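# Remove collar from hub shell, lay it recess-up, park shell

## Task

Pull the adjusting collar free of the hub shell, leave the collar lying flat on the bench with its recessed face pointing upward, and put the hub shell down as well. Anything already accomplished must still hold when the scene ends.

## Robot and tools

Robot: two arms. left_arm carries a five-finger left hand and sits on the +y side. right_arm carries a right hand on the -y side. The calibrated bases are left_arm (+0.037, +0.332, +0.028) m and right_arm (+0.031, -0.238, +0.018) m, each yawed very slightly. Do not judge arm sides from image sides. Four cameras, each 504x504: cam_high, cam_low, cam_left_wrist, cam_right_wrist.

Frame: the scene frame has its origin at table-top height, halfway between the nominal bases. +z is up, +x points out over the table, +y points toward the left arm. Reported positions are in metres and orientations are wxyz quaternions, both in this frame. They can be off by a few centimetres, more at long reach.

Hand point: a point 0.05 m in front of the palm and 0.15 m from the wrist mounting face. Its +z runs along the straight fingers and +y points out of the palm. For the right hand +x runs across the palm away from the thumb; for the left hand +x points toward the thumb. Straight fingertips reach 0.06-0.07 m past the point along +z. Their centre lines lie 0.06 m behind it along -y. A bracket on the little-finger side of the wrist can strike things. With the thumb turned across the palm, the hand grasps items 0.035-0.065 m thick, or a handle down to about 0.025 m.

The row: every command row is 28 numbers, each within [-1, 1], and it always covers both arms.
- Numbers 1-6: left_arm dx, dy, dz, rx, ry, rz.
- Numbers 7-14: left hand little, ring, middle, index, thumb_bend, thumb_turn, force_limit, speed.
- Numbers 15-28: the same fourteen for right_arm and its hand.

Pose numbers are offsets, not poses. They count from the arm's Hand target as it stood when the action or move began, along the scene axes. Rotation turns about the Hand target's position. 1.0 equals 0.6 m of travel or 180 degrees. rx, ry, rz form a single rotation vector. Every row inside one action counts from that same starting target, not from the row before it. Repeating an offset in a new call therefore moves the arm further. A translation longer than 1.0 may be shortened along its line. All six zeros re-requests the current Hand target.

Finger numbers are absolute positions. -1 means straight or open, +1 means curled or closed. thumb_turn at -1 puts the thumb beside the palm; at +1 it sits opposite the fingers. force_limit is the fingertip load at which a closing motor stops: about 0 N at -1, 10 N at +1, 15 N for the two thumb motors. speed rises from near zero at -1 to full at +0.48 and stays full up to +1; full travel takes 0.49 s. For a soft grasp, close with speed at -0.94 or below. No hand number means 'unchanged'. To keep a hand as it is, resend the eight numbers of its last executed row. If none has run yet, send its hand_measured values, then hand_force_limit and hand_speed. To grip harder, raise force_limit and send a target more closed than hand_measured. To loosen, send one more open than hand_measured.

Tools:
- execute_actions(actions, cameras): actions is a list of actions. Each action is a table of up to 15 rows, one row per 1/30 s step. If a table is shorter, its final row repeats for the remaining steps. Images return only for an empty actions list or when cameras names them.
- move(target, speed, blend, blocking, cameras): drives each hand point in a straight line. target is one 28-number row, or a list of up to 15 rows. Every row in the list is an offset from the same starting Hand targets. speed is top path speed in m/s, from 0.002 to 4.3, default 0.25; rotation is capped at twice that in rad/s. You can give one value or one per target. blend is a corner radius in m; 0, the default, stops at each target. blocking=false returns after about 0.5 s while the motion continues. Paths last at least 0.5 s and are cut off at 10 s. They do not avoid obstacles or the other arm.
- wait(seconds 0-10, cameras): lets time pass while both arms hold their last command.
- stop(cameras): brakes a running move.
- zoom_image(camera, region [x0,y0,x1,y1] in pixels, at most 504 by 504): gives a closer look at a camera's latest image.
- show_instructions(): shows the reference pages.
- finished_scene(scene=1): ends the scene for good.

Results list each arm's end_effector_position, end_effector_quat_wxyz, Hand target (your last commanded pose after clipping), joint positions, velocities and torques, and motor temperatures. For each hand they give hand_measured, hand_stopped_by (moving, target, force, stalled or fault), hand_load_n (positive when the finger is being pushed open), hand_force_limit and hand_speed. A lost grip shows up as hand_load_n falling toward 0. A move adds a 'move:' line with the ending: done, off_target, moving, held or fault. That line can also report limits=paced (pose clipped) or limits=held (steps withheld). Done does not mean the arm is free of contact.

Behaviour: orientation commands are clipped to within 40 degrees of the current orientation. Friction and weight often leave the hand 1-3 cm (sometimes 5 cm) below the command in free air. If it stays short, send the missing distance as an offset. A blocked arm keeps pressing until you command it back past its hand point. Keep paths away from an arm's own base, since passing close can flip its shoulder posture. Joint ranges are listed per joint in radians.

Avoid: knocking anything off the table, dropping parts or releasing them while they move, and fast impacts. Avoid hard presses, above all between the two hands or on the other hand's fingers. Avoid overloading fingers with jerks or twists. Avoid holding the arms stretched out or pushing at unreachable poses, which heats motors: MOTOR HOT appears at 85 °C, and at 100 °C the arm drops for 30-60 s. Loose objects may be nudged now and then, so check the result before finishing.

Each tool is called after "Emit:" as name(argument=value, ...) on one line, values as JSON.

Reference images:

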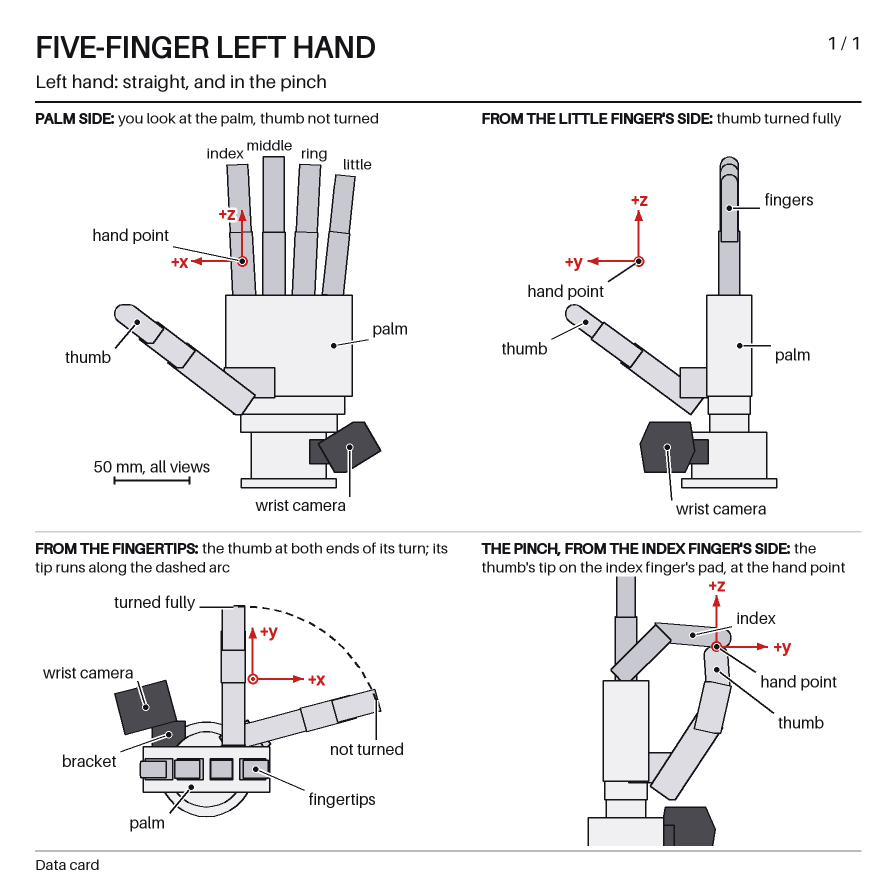

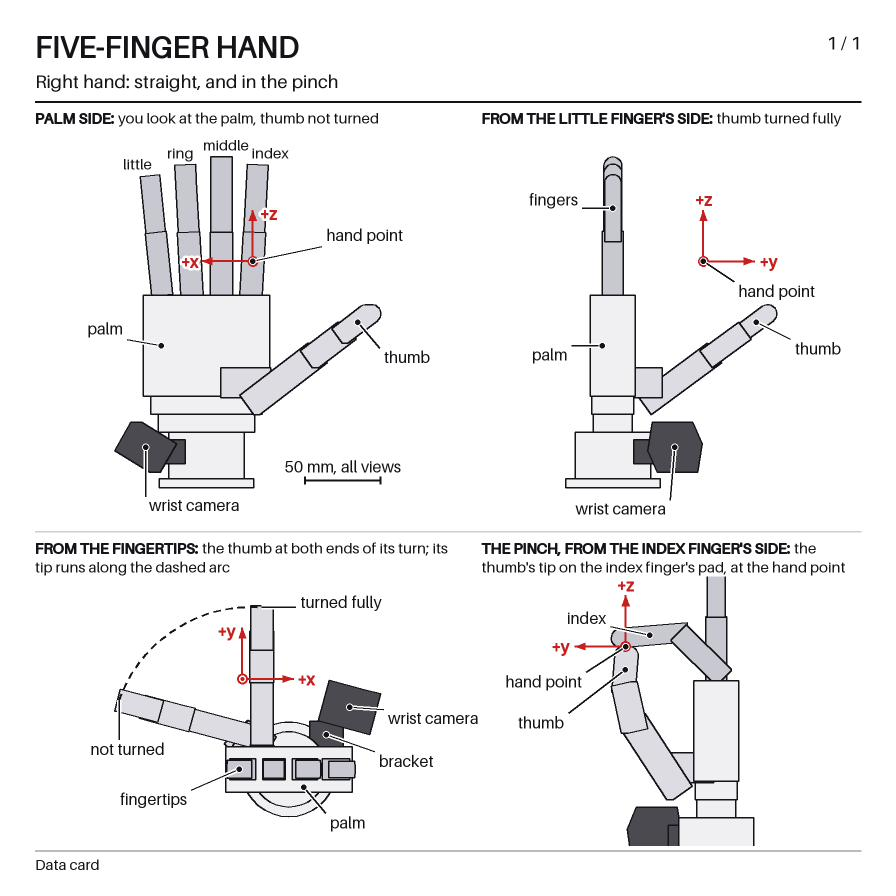

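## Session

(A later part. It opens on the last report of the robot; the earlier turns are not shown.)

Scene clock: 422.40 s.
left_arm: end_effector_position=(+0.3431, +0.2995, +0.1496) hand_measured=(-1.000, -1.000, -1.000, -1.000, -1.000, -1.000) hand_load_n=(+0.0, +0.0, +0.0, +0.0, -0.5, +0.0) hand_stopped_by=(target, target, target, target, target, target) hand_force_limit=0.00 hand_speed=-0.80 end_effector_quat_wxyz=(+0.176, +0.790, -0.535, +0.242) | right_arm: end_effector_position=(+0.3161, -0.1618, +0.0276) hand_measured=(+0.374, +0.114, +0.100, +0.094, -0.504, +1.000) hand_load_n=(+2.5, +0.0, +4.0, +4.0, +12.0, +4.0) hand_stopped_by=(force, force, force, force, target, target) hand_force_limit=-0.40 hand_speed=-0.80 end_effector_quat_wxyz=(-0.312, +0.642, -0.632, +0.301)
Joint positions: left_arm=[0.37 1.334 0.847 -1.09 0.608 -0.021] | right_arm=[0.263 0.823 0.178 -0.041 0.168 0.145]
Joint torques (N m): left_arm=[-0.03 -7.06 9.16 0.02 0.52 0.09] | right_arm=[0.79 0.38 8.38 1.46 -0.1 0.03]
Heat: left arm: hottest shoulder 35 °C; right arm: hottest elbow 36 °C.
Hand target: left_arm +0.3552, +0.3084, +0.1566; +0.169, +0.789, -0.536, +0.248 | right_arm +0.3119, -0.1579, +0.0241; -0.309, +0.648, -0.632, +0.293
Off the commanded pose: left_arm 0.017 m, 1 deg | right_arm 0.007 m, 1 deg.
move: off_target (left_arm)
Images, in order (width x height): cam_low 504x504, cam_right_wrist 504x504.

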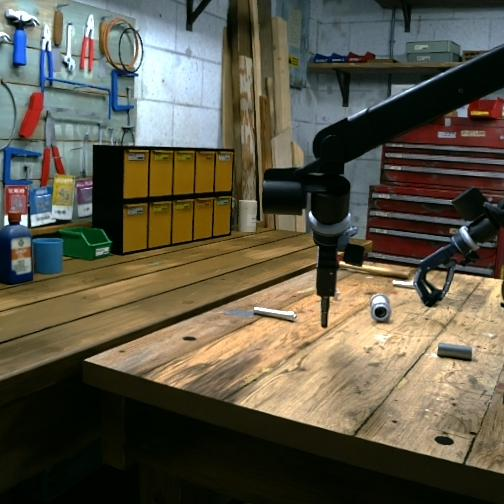

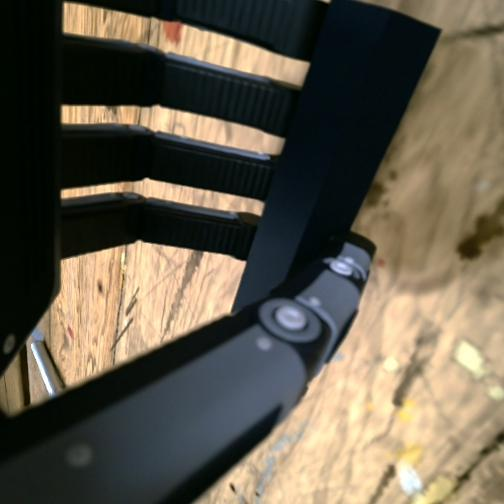

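Emit:
move(target=[0,0,0,0,0,0,-1,-1,-1,-1,-1,-1,0,-0.8, 0.0,0.0,0.1,0,0,0,0.7,0.7,0.7,0.7,-0.5,1,-0.4,-0.8], speed=0.06, cameras=["cam_low","cam_right_wrist"])

Emit:
zoom_image(camera="cam_low", region=[380, 200, 500, 320])

Scene clock: 429.77 s.
left_arm: end_effector_position=(+0.3431, +0.2995, +0.1496) hand_measured=(-1.000, -1.000, -1.000, -1.000, -1.000, -1.000) hand_load_n=(+0.0, +0.0, -0.5, +0.0, -0.5, +0.0) hand_stopped_by=(target, target, target, target, target, target) hand_force_limit=0.00 hand_speed=-0.80 end_effector_quat_wxyz=(+0.176, +0.790, -0.535, +0.242) | right_arm: end_effector_position=(+0.2976, -0.1663, +0.0565) hand_measured=(+0.374, +0.114, +0.100, +0.094, -0.504, +1.000) hand_load_n=(+2.5, +0.0, +4.5, +3.0, +11.5, +3.0) hand_stopped_by=(force, force, force, force, target, target) hand_force_limit=-0.40 hand_speed=-0.80 end_effector_quat_wxyz=(-0.286, +0.654, -0.639, +0.285)
Joint positions: left_arm=[0.37 1.334 0.847 -1.09 0.608 -0.021] | right_arm=[0.263 0.66 0.252 -0.343 0.168 0.145]
Joint torques (N m): left_arm=[0.15 -7.12 9.2 0.02 0.53 0.11] | right_arm=[0.79 -0.44 13.59 1.39 -0.12 0.03]
Heat: left arm: hottest shoulder 35 °C; right arm: hottest elbow 36 °C.
Hand target: left_arm +0.3552, +0.3084, +0.1566; +0.169, +0.789, -0.536, +0.248 | right_arm +0.3118, -0.1579, +0.0841; -0.309, +0.648, -0.632, +0.293
Off the commanded pose: left_arm 0.017 m, 1 deg | right_arm 0.032 m, 3 deg.
move: off_target (left_arm, right_arm)
Images, in order (width x height): cam_low 504x504, cam_right_wrist 504x504.

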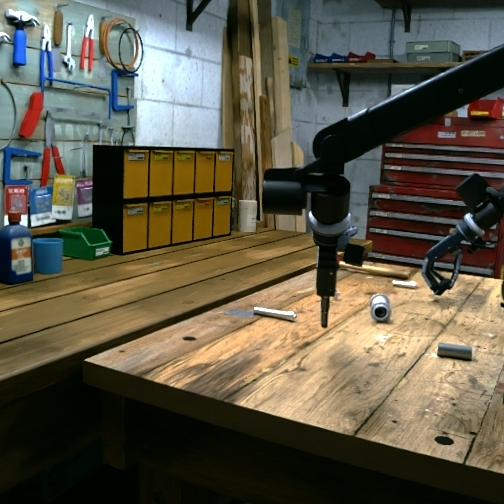

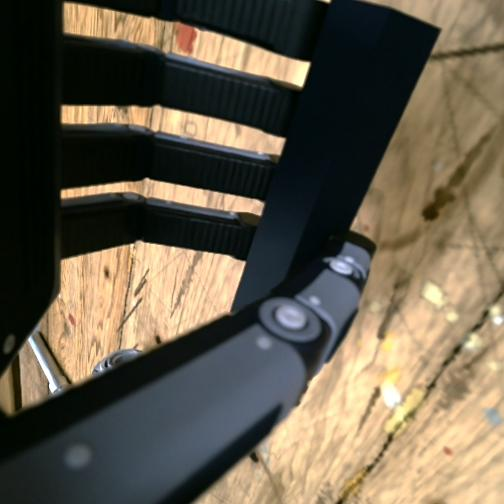

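Scaled by 4.200 from the camera's 504x504 image, which has a finer 720x720 frame.

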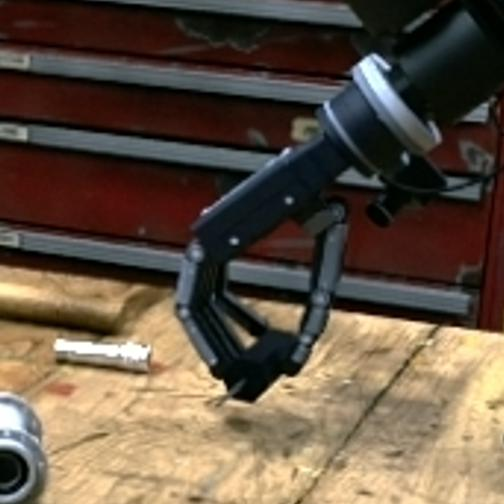

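Emit:
move(target=[[0,0,0,0,0,0,-1,-1,-1,-1,-1,-1,0,-0.8, 0.0,0.0,0.13,0,0,0,0.7,0.7,0.7,0.7,-0.5,1,-0.4,-0.8],[0,0,0,0,0,0,-1,-1,-1,-1,-1,-1,0,-0.8, 0.0,-0.03,0.13,-0.478,-0.18,0.164,0.7,0.7,0.7,0.7,-0.5,1,-0.4,-0.8]], speed=[0.15,0.3], cameras=["all"])

Scene clock: 470.40 s.
left_arm: end_effector_position=(+0.3431, +0.2995, +0.1496) hand_measured=(-1.000, -1.000, -1.000, -1.000, -1.000, -1.000) hand_load_n=(+0.0, +0.0, +0.0, -0.5, +0.0, -0.5) hand_stopped_by=(target, target, target, target, target, target) hand_force_limit=0.00 hand_speed=-0.80 end_effector_quat_wxyz=(+0.176, +0.790, -0.535, +0.242) | right_arm: end_effector_position=(+0.3124, -0.1793, +0.1592) hand_measured=(+0.374, +0.114, +0.100, +0.094, -0.504, +1.000) hand_load_n=(+2.0, +0.0, +5.0, +3.5, +12.0, +3.0) hand_stopped_by=(force, force, force, force, target, target) hand_force_limit=-0.40 hand_speed=-0.80 end_effector_quat_wxyz=(-0.001, +0.715, -0.009, +0.699)
Joint positions: left_arm=[0.37 1.334 0.847 -1.09 0.608 -0.021] | right_arm=[0.96 0.775 0.014 0.721 0.948 -1.525]
Joint torques (N m): left_arm=[0.09 -7.06 9.13 -0.02 0.52 0.11] | right_arm=[-0.15 0.67 7.73 1.62 -0.13 -0.07]
Motor temperatures (°C): left_arm=[32 35 35 21 27 25] | right_arm=[26 32 42 25 24 23]
Heat: left arm: hottest shoulder 35 °C; right arm: hottest elbow 42 °C.
Hand target: left_arm +0.3552, +0.3084, +0.1566; +0.169, +0.789, -0.536, +0.248 | right_arm +0.3123, -0.1795, +0.1596; -0.003, +0.715, -0.010, +0.699 (not the last commanded pose)
Off the commanded pose: left_arm 0.017 m, 1 deg | right_arm 0.004 m, 2 deg.
move: held (right_arm; a check stopped the path), off_target (left_arm); limits=held
pose unreachable (right arm): on one or more control steps of this call, first in action 0 (counted from 0), this arm could not follow its commanded pose, so it was not sent that pose on those steps. It may still have moved: this result reports where it is.
cause: moving toward the commanded pose would bring two parts of the arm too close to each other (joints 2 (shoulder) and 3 (elbow) lie between them).

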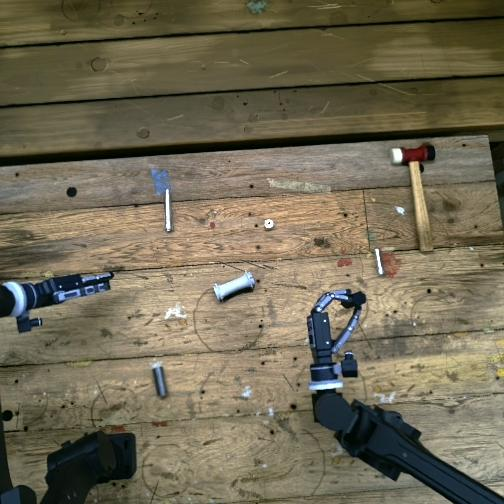

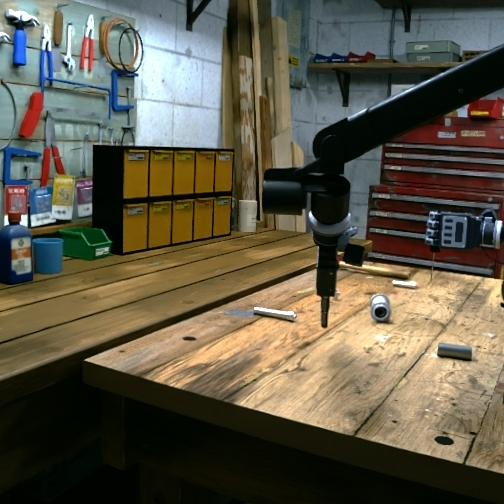

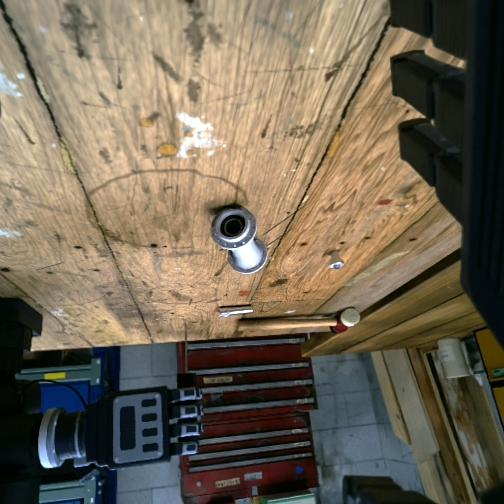

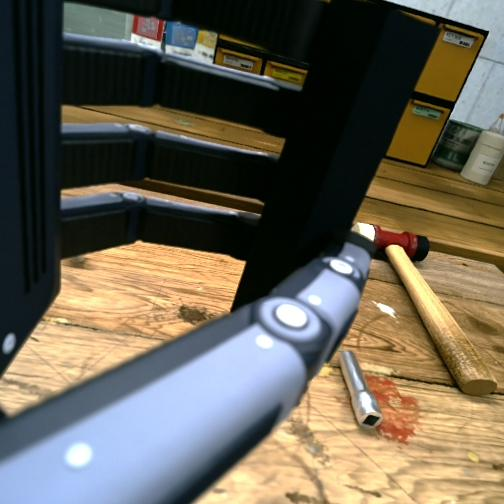

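Emit:
move(target=[[0.25,-0.1,0.1,0,0,-0.16,-1,-1,-1,-1,-1,-1,0,-0.8, 0,0,0,0,0,0,0.7,0.7,0.7,0.7,-0.5,1,-0.4,-0.8],[0.29,-0.25,0.06,0,0,-0.325,-1,-1,-1,-1,-1,-1,0,-0.8, 0.1,0.2,0.04,0,0,0,0.7,0.7,0.7,0.7,-0.5,1,-0.4,-0.8]], speed=[0.3,0.2], cameras=["all"])

Scene clock: 495.33 s.
left_arm: end_effector_position=(+0.5207, +0.1620, +0.1944) hand_measured=(-1.000, -1.000, -1.000, -1.000, -1.000, -1.000) hand_load_n=(+0.0, +0.0, +0.0, +0.0, +0.0, +0.0) hand_stopped_by=(target, target, target, target, target, target) hand_force_limit=0.00 hand_speed=-0.80 end_effector_quat_wxyz=(-0.251, -0.444, +0.848, -0.148) | right_arm: end_effector_position=(+0.3664, -0.0743, +0.1729) hand_measured=(+0.374, +0.114, +0.100, +0.094, -0.504, +1.000) hand_load_n=(+2.0, +0.0, +5.0, +3.0, +12.0, +3.0) hand_stopped_by=(force, force, force, force, target, target) hand_force_limit=-0.40 hand_speed=-0.80 end_effector_quat_wxyz=(+0.010, +0.723, -0.003, +0.690)
Joint positions: left_arm=[-0.136 2.039 1.897 -1.688 0.537 0.53] | right_arm=[1.03 1.27 0.318 0.863 1.027 -1.505]
Joint torques (N m): left_arm=[-1.32 -19.02 9.72 -0.54 0.3 0.1] | right_arm=[0.62 -3.08 9.57 2.76 0 -0.15]
Heat: left arm: hottest shoulder 35 °C; right arm: hottest elbow 39 °C.
Hand target: left_arm +0.5293, +0.1583, +0.1927; -0.269, -0.427, +0.853, -0.134 | right_arm +0.3723, -0.0595, +0.1836; -0.003, +0.715, -0.010, +0.699
Off the commanded pose: left_arm 0.009 m, 3 deg | right_arm 0.019 m, 2 deg.
joint sent to its limit (left arm) — joint 4 (wrist pitch), lower limit. The joint targets are off in orientation, not in position.
move: off_target (left_arm, right_arm)

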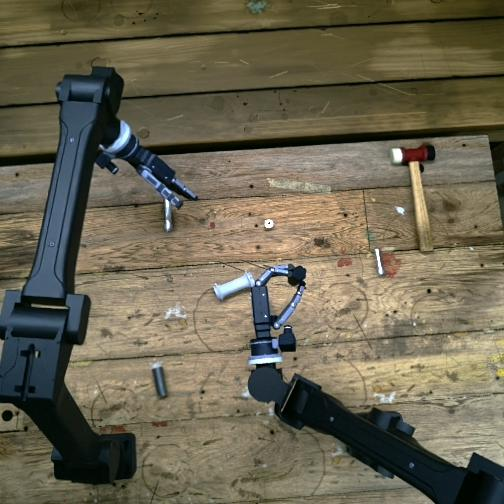

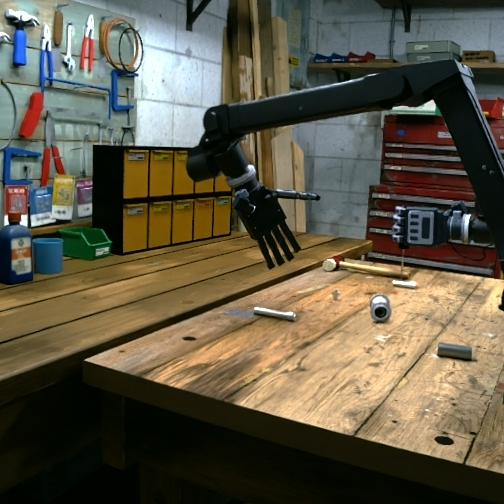

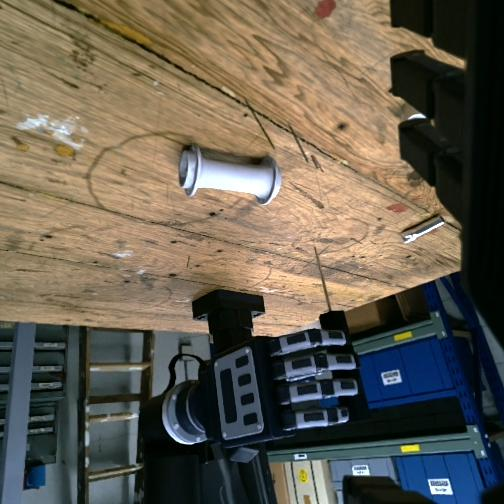

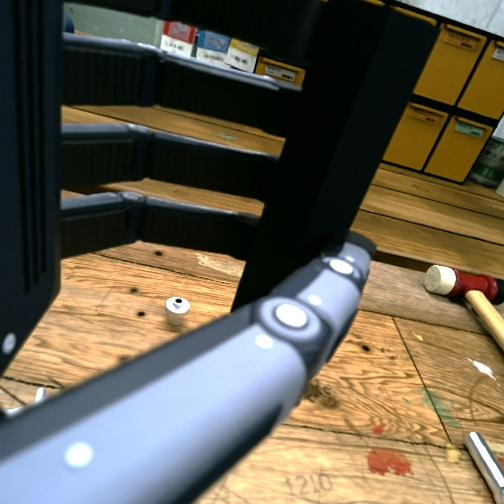

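Emit:
move(target=[0,0,0,0,0,0,-1,-1,-1,-1,-1,-1,0,-0.8,0.053,0.125,-0.038,0,0,0,0.7,0.7,0.7,0.7,-0.5,1,-0.4,-0.8], speed=0.12, cameras=["cam_left_wrist","cam_high"])

Scene clock: 517.90 s.
left_arm: end_effector_position=(+0.5207, +0.1621, +0.1944) hand_measured=(-1.000, -1.000, -1.000, -1.000, -1.000, -1.000) hand_load_n=(+0.0, +0.0, +0.0, +0.0, +0.0, +0.0) hand_stopped_by=(target, target, target, target, target, target) hand_force_limit=0.00 hand_speed=-0.80 end_effector_quat_wxyz=(-0.251, -0.443, +0.848, -0.148) | right_arm: end_effector_position=(+0.4001, +0.0003, +0.1550) hand_measured=(+0.374, +0.114, +0.100, +0.094, -0.504, +1.000) hand_load_n=(+2.5, +0.0, +4.5, +3.0, +11.5, +3.0) hand_stopped_by=(force, force, force, force, target, target) hand_force_limit=-0.40 hand_speed=-0.80 end_effector_quat_wxyz=(+0.010, +0.722, -0.004, +0.692)
Joint positions: left_arm=[-0.136 2.039 1.897 -1.688 0.537 0.53] | right_arm=[1.062 1.55 0.515 0.948 1.059 -1.505]
Joint torques (N m): left_arm=[-1.38 -19.08 9.81 -0.51 0.3 0.09] | right_arm=[0.67 -6.59 8.73 2.56 0.05 -0.11]
Heat: left arm: hottest shoulder 37 °C; right arm: hottest elbow 38 °C.
Hand target: left_arm +0.5293, +0.1583, +0.1927; -0.269, -0.427, +0.853, -0.134 | right_arm +0.4040, +0.0155, +0.1608; -0.003, +0.715, -0.010, +0.699
Off the commanded pose: left_arm 0.010 m, 3 deg | right_arm 0.017 m, 2 deg.
joint sent to its limit (left arm) — joint 4 (wrist pitch), lower limit. The joint targets are off in orientation, not in position.
move: off_target (left_arm, right_arm)
Images, in order (width x height): cam_high 504x504, cam_left_wrist 504x504.

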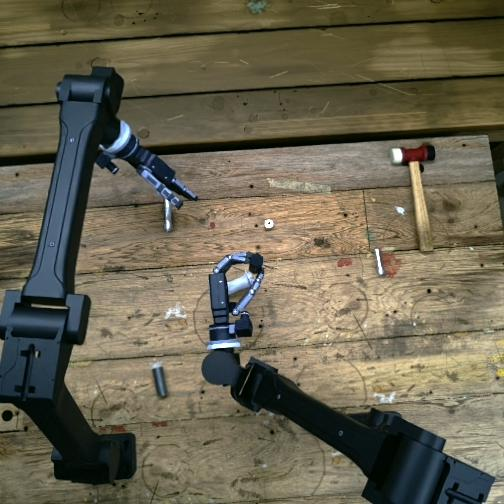

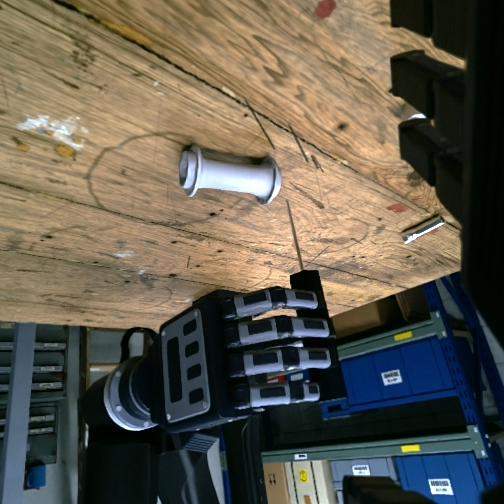

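Emit:
zoom_image(camera="cam_left_wrist", region=[170, 130, 340, 300])

Emit:
wait(seconds=0, cameras=["cam_low","cam_right_wrist"])

Scaled by 2.965 from the camera's 504x504 image, which has a finer 720x720 frame.

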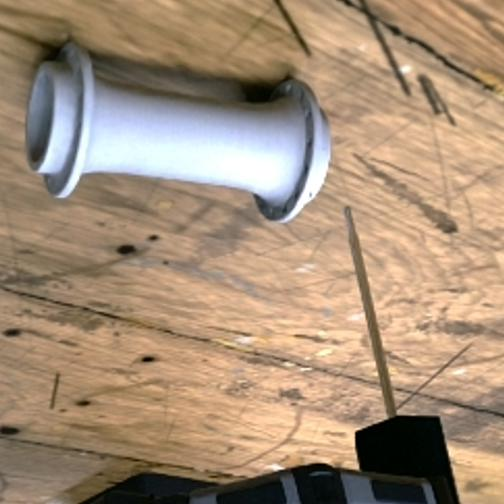

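Scene clock: 520.67 s.
left_arm: end_effector_position=(+0.5207, +0.1621, +0.1944) hand_measured=(-1.000, -1.000, -1.000, -1.000, -1.000, -1.000) hand_load_n=(+0.0, +0.0, +0.0, +0.0, +0.0, +0.0) hand_stopped_by=(target, target, target, target, target, target) hand_force_limit=0.00 hand_speed=-0.80 end_effector_quat_wxyz=(-0.251, -0.443, +0.848, -0.148) | right_arm: end_effector_position=(+0.4001, +0.0003, +0.1549) hand_measured=(+0.374, +0.114, +0.100, +0.094, -0.504, +1.000) hand_load_n=(+2.0, +0.0, +5.0, +3.0, +12.0, +3.0) hand_stopped_by=(force, force, force, force, target, target) hand_force_limit=-0.40 hand_speed=-0.80 end_effector_quat_wxyz=(+0.010, +0.722, -0.004, +0.692)
Joint positions: left_arm=[-0.136 2.039 1.897 -1.688 0.537 0.53] | right_arm=[1.062 1.55 0.515 0.948 1.059 -1.505]
Joint torques (N m): left_arm=[-1.26 -18.96 9.68 -0.49 0.32 0.11] | right_arm=[0.73 -6.59 8.72 2.7 0.05 -0.12]
Heat: left arm: hottest shoulder 38 °C; right arm: hottest elbow 38 °C.
Hand target: left_arm +0.5293, +0.1583, +0.1927; -0.269, -0.427, +0.853, -0.134 | right_arm +0.4040, +0.0155, +0.1607; -0.003, +0.715, -0.010, +0.699
Off the commanded pose: left_arm 0.010 m, 3 deg | right_arm 0.017 m, 2 deg.
Images, in order (width x height): cam_low 504x504, cam_right_wrist 504x504.

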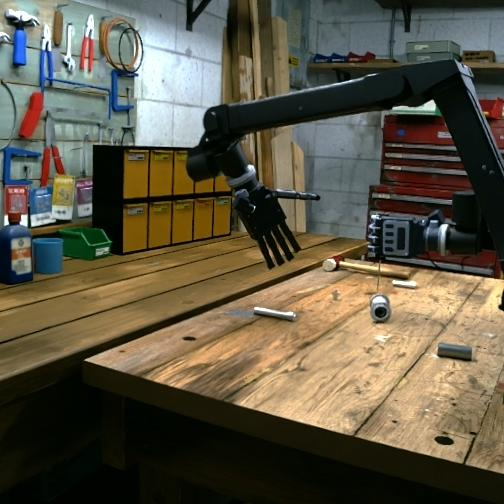

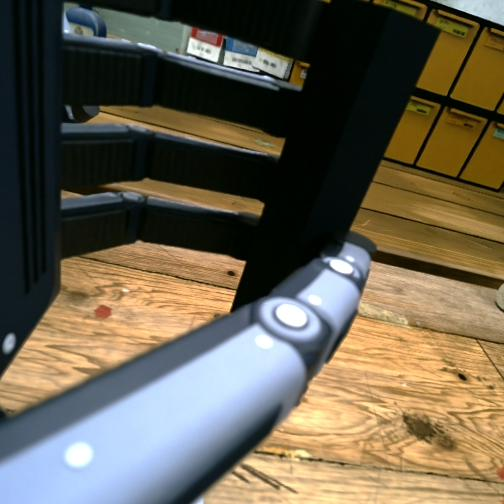

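Emit:
zoom_image(camera="cam_low", region=[340, 200, 440, 340])

Scaled by 3.600 from the camera's 504x504 image, which has a finer 720x720 frame.

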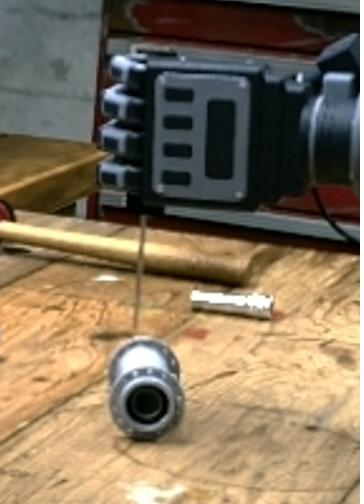

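Emit:
wait(seconds=0, cameras=["cam_left_wrist","cam_low"])

Emit:
zoom_image(camera="cam_left_wrist", region=[240, 150, 320, 230])

Emit:
zoom_image(camera="cam_low", region=[350, 270, 410, 330])

Scene clock: 557.77 s.
left_arm: end_effector_position=(+0.5207, +0.1621, +0.1944) hand_measured=(-1.000, -1.000, -1.000, -1.000, -1.000, -1.000) hand_load_n=(+0.0, +0.0, +0.0, +0.0, +0.0, +0.0) hand_stopped_by=(target, target, target, target, target, target) hand_force_limit=0.00 hand_speed=-0.80 end_effector_quat_wxyz=(-0.251, -0.443, +0.848, -0.148) | right_arm: end_effector_position=(+0.4001, +0.0003, +0.1549) hand_measured=(+0.374, +0.114, +0.100, +0.094, -0.504, +1.000) hand_load_n=(+2.0, +0.0, +5.0, +3.0, +12.0, +3.0) hand_stopped_by=(force, force, force, force, target, target) hand_force_limit=-0.40 hand_speed=-0.80 end_effector_quat_wxyz=(+0.010, +0.722, -0.004, +0.692)
Joint positions: left_arm=[-0.136 2.039 1.897 -1.688 0.537 0.53] | right_arm=[1.062 1.55 0.515 0.948 1.059 -1.505]
Joint torques (N m): left_arm=[-1.44 -19.31 9.78 -0.53 0.32 0.11] | right_arm=[0.67 -6.53 8.72 2.7 0.05 -0.12]
Motor temperatures (°C): left_arm=[32 39 36 21 27 24] | right_arm=[25 32 37 25 23 22]
Heat: left arm: hottest shoulder 39 °C; right arm: hottest elbow 37 °C.
Hand target: left_arm +0.5293, +0.1583, +0.1927; -0.269, -0.427, +0.853, -0.134 | right_arm +0.4040, +0.0155, +0.1607; -0.003, +0.715, -0.010, +0.699
Off the commanded pose: left_arm 0.010 m, 3 deg | right_arm 0.017 m, 2 deg.
Images, in order (width x height): cam_low 504x504, cam_left_wrist 504x504.

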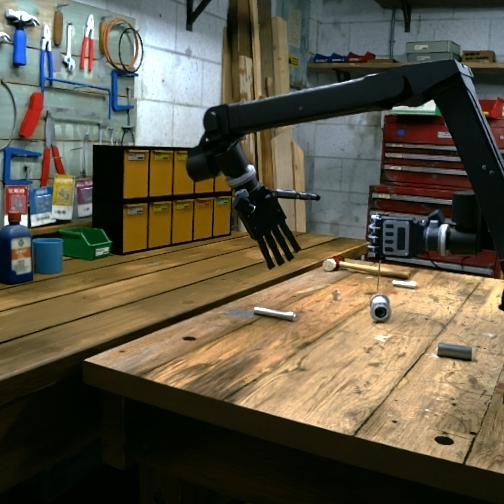

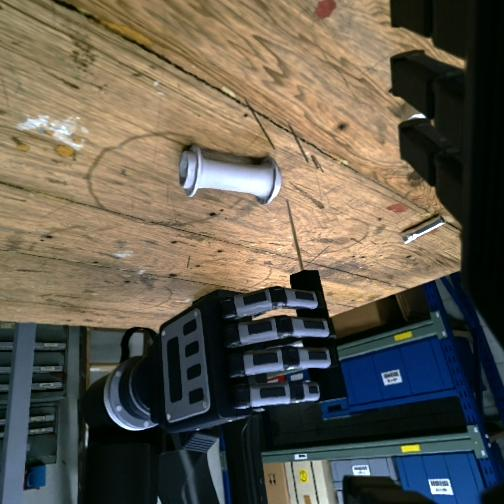

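Scaled by 6.300 from the camera's 504x504 image, which has a finer 720x720 frame.

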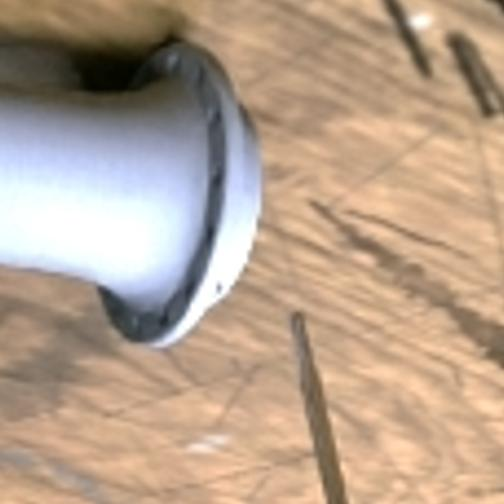

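Scaled by 8.400 from the camera's 504x504 image, which has a finer 720x720 frame.

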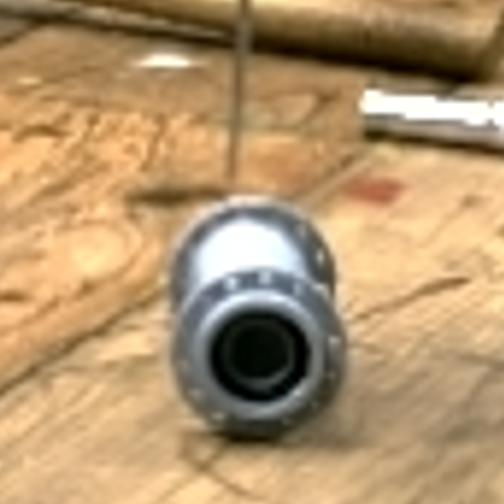

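Emit:
move(target=[0,0,0,0,0,0,-1,-1,-1,-1,-1,-1,0,-0.8,-0.0093,0.0148,0.008,0,0,0,0.7,0.7,0.7,0.7,-0.5,1,-0.4,-0.8], speed=0.08, cameras=["cam_left_wrist","cam_low"])

Emit:
zoom_image(camera="cam_left_wrist", region=[240, 150, 320, 230])

Emit:
zoom_image(camera="cam_low", region=[350, 270, 410, 330])

Scene clock: 566.53 s.
left_arm: end_effector_position=(+0.5207, +0.1621, +0.1944) hand_measured=(-1.000, -1.000, -1.000, -1.000, -1.000, -1.000) hand_load_n=(+0.0, +0.0, +0.0, +0.0, +0.0, +0.0) hand_stopped_by=(target, target, target, target, target, target) hand_force_limit=0.00 hand_speed=-0.80 end_effector_quat_wxyz=(-0.251, -0.443, +0.848, -0.148) | right_arm: end_effector_position=(+0.3959, +0.0094, +0.1604) hand_measured=(+0.374, +0.114, +0.100, +0.094, -0.504, +1.000) hand_load_n=(+2.0, +0.0, +5.0, +3.0, +11.5, +3.0) hand_stopped_by=(force, force, force, force, target, target) hand_force_limit=-0.40 hand_speed=-0.80 end_effector_quat_wxyz=(+0.006, +0.719, -0.009, +0.695)
Joint positions: left_arm=[-0.136 2.039 1.897 -1.688 0.537 0.53] | right_arm=[1.085 1.55 0.532 0.948 1.084 -1.505]
Joint torques (N m): left_arm=[-1.38 -19.19 9.73 -0.59 0.32 0.11] | right_arm=[0.85 -7.12 8.8 1.81 0.05 -0.11]
Heat: left arm: hottest shoulder 39 °C; right arm: hottest elbow 37 °C.
Hand target: left_arm +0.5293, +0.1583, +0.1927; -0.269, -0.427, +0.853, -0.134 | right_arm +0.3985, +0.0244, +0.1656; -0.003, +0.715, -0.010, +0.699
Off the commanded pose: left_arm 0.010 m, 3 deg | right_arm 0.016 m, 1 deg.
joint sent to its limit (left arm) — joint 4 (wrist pitch), lower limit. The joint targets are off in orientation, not in position.
move: off_target (left_arm, right_arm)
Images, in order (width x height): cam_low 504x504, cam_left_wrist 504x504.

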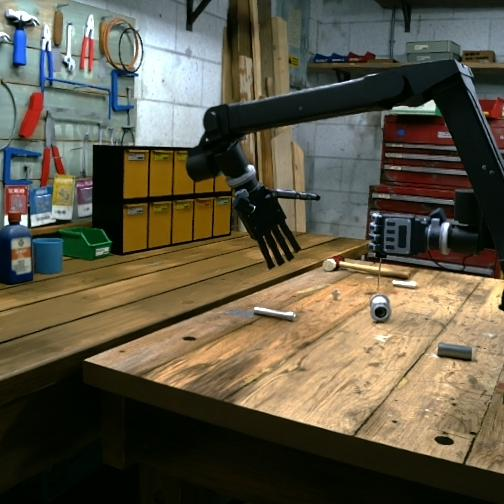

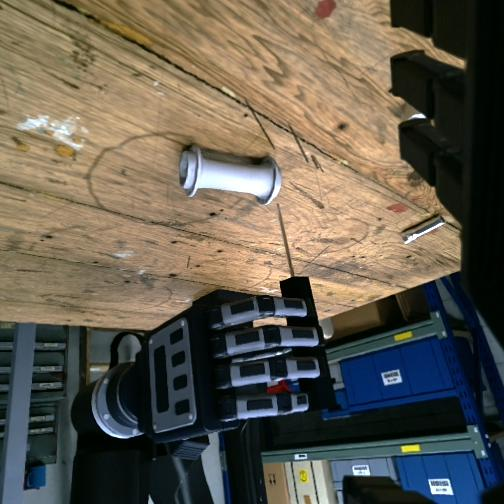

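Scaled by 6.300 from the camera's 504x504 image, which has a finer 720x720 frame.

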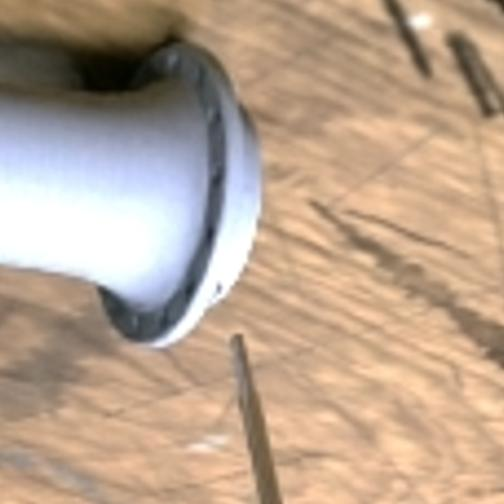

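Scaled by 8.400 from the camera's 504x504 image, which has a finer 720x720 frame.

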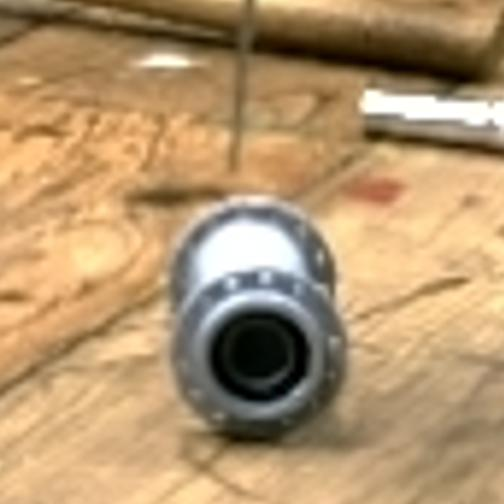

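Emit:
move(target=[0,0,0,0,0,0,-1,-1,-1,-1,-1,-1,0,-0.8,-0.0067,-0.0053,-0.0133,0,0,0,0.7,0.7,0.7,0.7,-0.5,1,-0.4,-0.8], speed=0.08, cameras=["cam_left_wrist","cam_low"])

Emit:
zoom_image(camera="cam_left_wrist", region=[250, 170, 300, 220])

Emit:
zoom_image(camera="cam_low", region=[350, 270, 410, 330])

Scene clock: 591.17 s.
left_arm: end_effector_position=(+0.5207, +0.1621, +0.1944) hand_measured=(-1.000, -1.000, -1.000, -1.000, -1.000, -1.000) hand_load_n=(+0.0, +0.0, +0.0, +0.0, +0.0, -0.5) hand_stopped_by=(target, target, target, target, target, target) hand_force_limit=0.00 hand_speed=-0.80 end_effector_quat_wxyz=(-0.251, -0.443, +0.848, -0.148) | right_arm: end_effector_position=(+0.3947, +0.0104, +0.1570) hand_measured=(+0.374, +0.114, +0.100, +0.094, -0.504, +1.000) hand_load_n=(+2.0, +0.0, +5.0, +3.0, +12.0, +3.0) hand_stopped_by=(force, force, force, force, target, target) hand_force_limit=-0.40 hand_speed=-0.80 end_effector_quat_wxyz=(+0.007, +0.719, -0.008, +0.695)
Joint positions: left_arm=[-0.136 2.039 1.897 -1.688 0.537 0.53] | right_arm=[1.09 1.562 0.532 0.957 1.089 -1.505]
Joint torques (N m): left_arm=[-1.32 -19.08 9.77 -0.57 0.34 0.11] | right_arm=[0.85 -6.77 7.27 2.65 0.04 -0.1]
Heat: left arm: hottest shoulder 40 °C; right arm: hottest elbow 36 °C.
Hand target: left_arm +0.5293, +0.1583, +0.1927; -0.269, -0.427, +0.853, -0.134 | right_arm +0.3944, +0.0213, +0.1576; -0.003, +0.715, -0.010, +0.699
Off the commanded pose: left_arm 0.010 m, 3 deg | right_arm 0.011 m, 1 deg.
joint sent to its limit (left arm) — joint 4 (wrist pitch), lower limit. The joint targets are off in orientation, not in position.
move: off_target (left_arm, right_arm)
Images, in order (width x height): cam_low 504x504, cam_left_wrist 504x504.

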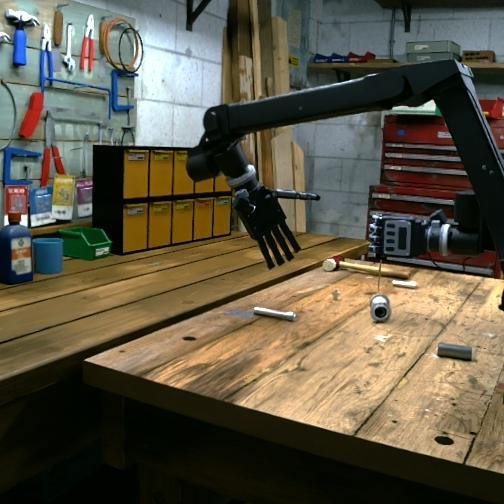

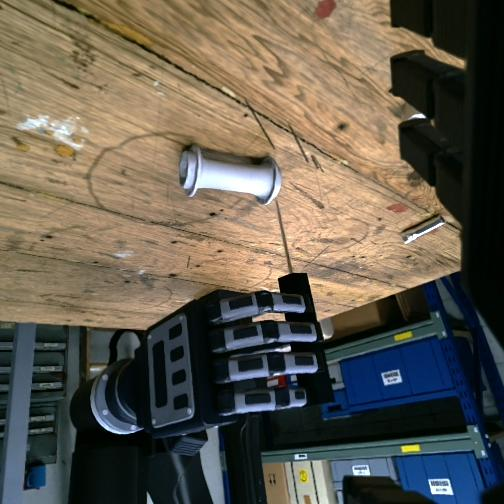

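Scaled by 10.080 from the camera's 504x504 image, which has a finer 720x720 frame.

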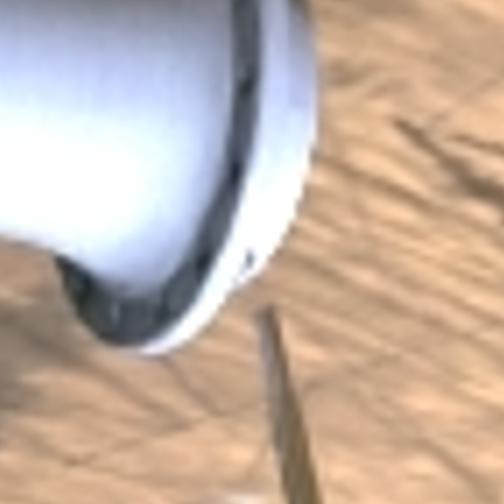

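Scaled by 8.400 from the camera's 504x504 image, which has a finer 720x720 frame.

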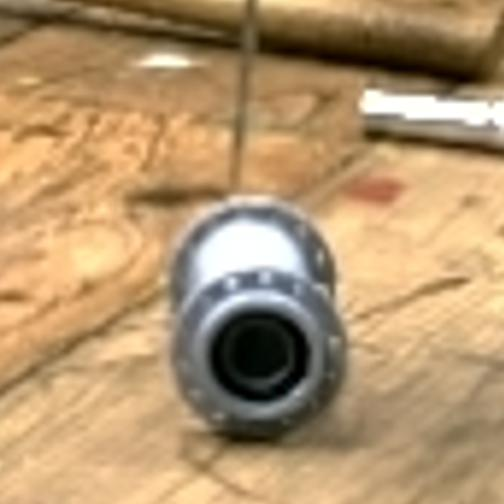

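Emit:
move(target=[0,0,0,0,0,0,-1,-1,-1,-1,-1,-1,0,-0.8,-0.0073,-0.0075,-0.01,0,0,0,0.7,0.7,0.7,0.7,-0.5,1,-0.4,-0.8], speed=0.08, cameras=["cam_left_wrist","cam_low"])

Emit:
zoom_image(camera="cam_left_wrist", region=[250, 170, 300, 220])

Emit:
zoom_image(camera="cam_low", region=[360, 275, 400, 315])

Scene clock: 603.93 s.
left_arm: end_effector_position=(+0.5207, +0.1621, +0.1944) hand_measured=(-1.000, -1.000, -1.000, -1.000, -1.000, -1.000) hand_load_n=(+0.0, +0.0, +0.0, +0.0, +0.0, +0.0) hand_stopped_by=(target, target, target, target, target, target) hand_force_limit=0.00 hand_speed=-0.80 end_effector_quat_wxyz=(-0.251, -0.443, +0.848, -0.148) | right_arm: end_effector_position=(+0.3939, +0.0122, +0.1571) hand_measured=(+0.374, +0.114, +0.100, +0.094, -0.504, +1.000) hand_load_n=(+2.0, +0.0, +5.0, +3.0, +12.0, +3.0) hand_stopped_by=(force, force, force, force, target, target) hand_force_limit=-0.40 hand_speed=-0.80 end_effector_quat_wxyz=(+0.001, +0.716, -0.014, +0.698)
Joint positions: left_arm=[-0.136 2.039 1.897 -1.688 0.537 0.53] | right_arm=[1.094 1.57 0.532 0.984 1.094 -1.505]
Joint torques (N m): left_arm=[-1.2 -18.9 9.77 -0.55 0.33 0.11] | right_arm=[0.91 -6.83 5.52 2.65 0.02 -0.09]
Heat: left arm: hottest shoulder 40 °C; right arm: hottest elbow 36 °C.
Hand target: left_arm +0.5293, +0.1583, +0.1927; -0.269, -0.427, +0.853, -0.134 | right_arm +0.3901, +0.0167, +0.1516; -0.003, +0.715, -0.010, +0.699
Off the commanded pose: left_arm 0.010 m, 3 deg | right_arm 0.008 m, 1 deg.
joint sent to its limit (left arm) — joint 4 (wrist pitch), lower limit. The joint targets are off in orientation, not in position.
move: off_target (left_arm)
Images, in order (width x height): cam_low 504x504, cam_left_wrist 504x504.

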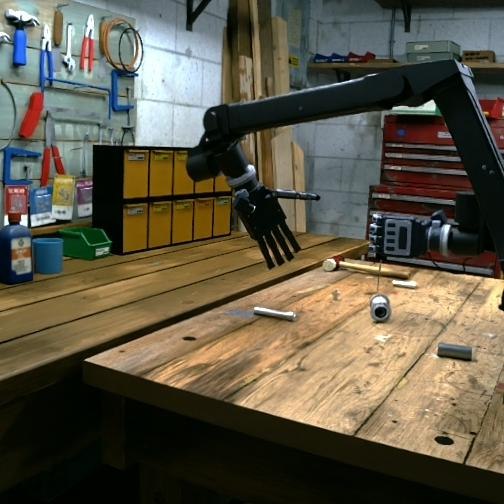

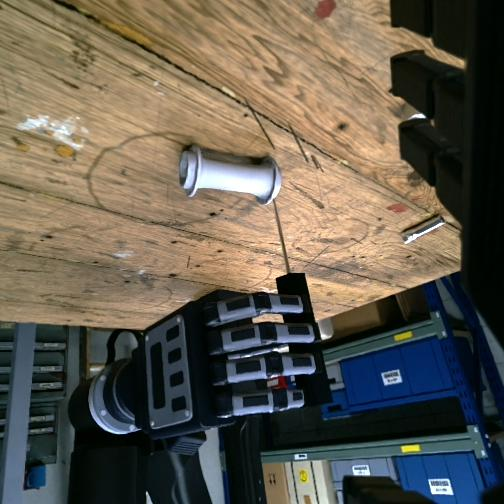

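Scaled by 10.080 from the camera's 504x504 image, which has a finer 720x720 frame.

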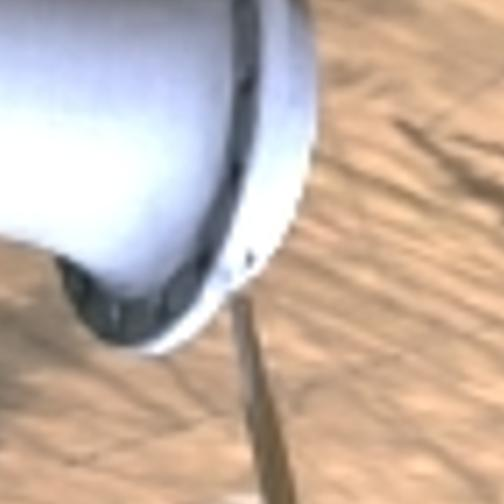

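Scaled by 12.600 from the camera's 504x504 image, which has a finer 720x720 frame.

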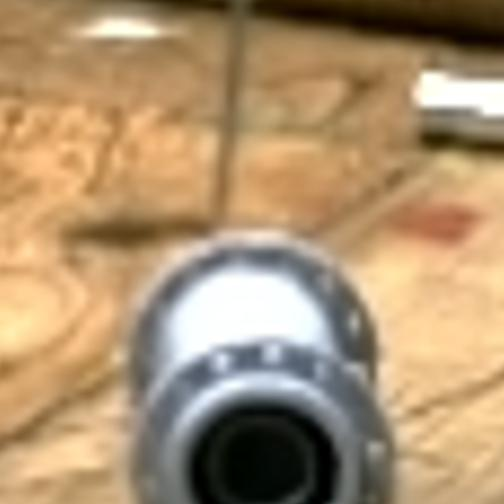

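Emit:
move(target=[0,0,0,0,0,0,-1,-1,-1,-1,-1,-1,0,-0.8,-0.005,-0.026,0.0,0,0,0,0.7,0.7,0.7,0.7,-0.5,1,-0.4,-0.8], speed=0.06, cameras=["cam_left_wrist","cam_low"])

Emit:
zoom_image(camera="cam_left_wrist", region=[250, 170, 300, 220])

Emit:
zoom_image(camera="cam_low", region=[360, 275, 400, 315])

Scene clock: 618.57 s.
left_arm: end_effector_position=(+0.5207, +0.1621, +0.1944) hand_measured=(-1.000, -1.000, -1.000, -1.000, -1.000, -1.000) hand_load_n=(+0.0, +0.0, +0.0, +0.0, -0.5, +0.0) hand_stopped_by=(target, target, target, target, target, target) hand_force_limit=0.00 hand_speed=-0.80 end_effector_quat_wxyz=(-0.251, -0.443, +0.848, -0.148) | right_arm: end_effector_position=(+0.3873, +0.0006, +0.1464) hand_measured=(+0.374, +0.114, +0.100, +0.094, -0.504, +1.000) hand_load_n=(+2.0, +0.0, +5.0, +3.0, +11.5, +2.5) hand_stopped_by=(force, force, force, force, target, target) hand_force_limit=-0.40 hand_speed=-0.80 end_effector_quat_wxyz=(+0.007, +0.720, -0.004, +0.694)
Joint positions: left_arm=[-0.136 2.039 1.897 -1.688 0.537 0.53] | right_arm=[1.094 1.57 0.491 0.999 1.086 -1.505]
Joint torques (N m): left_arm=[-1.14 -18.61 9.76 -0.54 0.32 0.1] | right_arm=[-0.32 -8.76 5.23 2.67 -0.18 -0.12]
Heat: left arm: hottest shoulder 40 °C; right arm: hottest elbow 35 °C.
Hand target: left_arm +0.5293, +0.1583, +0.1927; -0.269, -0.427, +0.853, -0.134 | right_arm +0.3871, +0.0011, +0.1516; -0.003, +0.715, -0.010, +0.699
Off the commanded pose: left_arm 0.010 m, 3 deg | right_arm 0.005 m, 2 deg.
joint sent to its limit (left arm) — joint 4 (wrist pitch), lower limit. The joint targets are off in orientation, not in position.
move: off_target (left_arm)
Images, in order (width x height): cam_low 504x504, cam_left_wrist 504x504.

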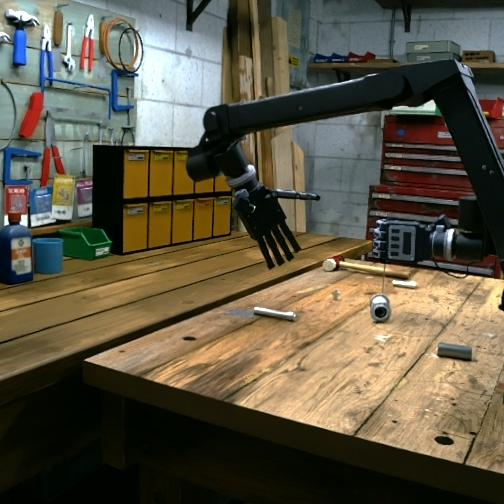

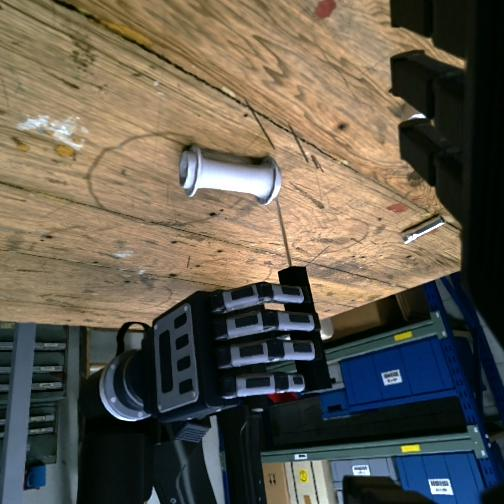

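Scaled by 10.080 from the camera's 504x504 image, which has a finer 720x720 frame.

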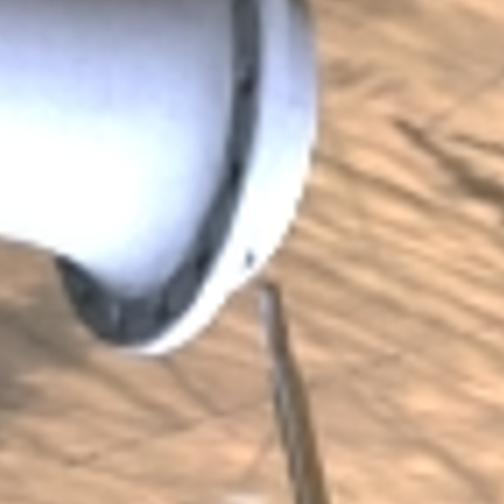

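Scaled by 12.600 from the camera's 504x504 image, which has a finer 720x720 frame.

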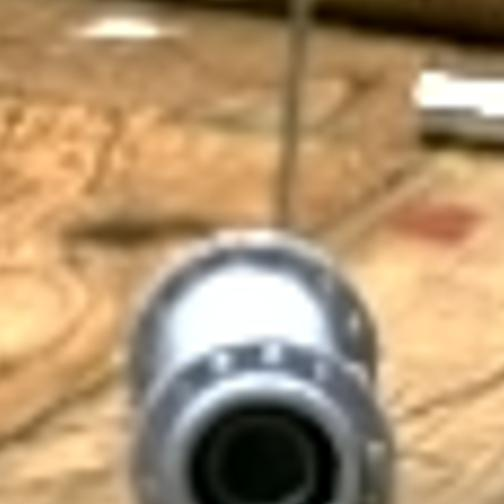

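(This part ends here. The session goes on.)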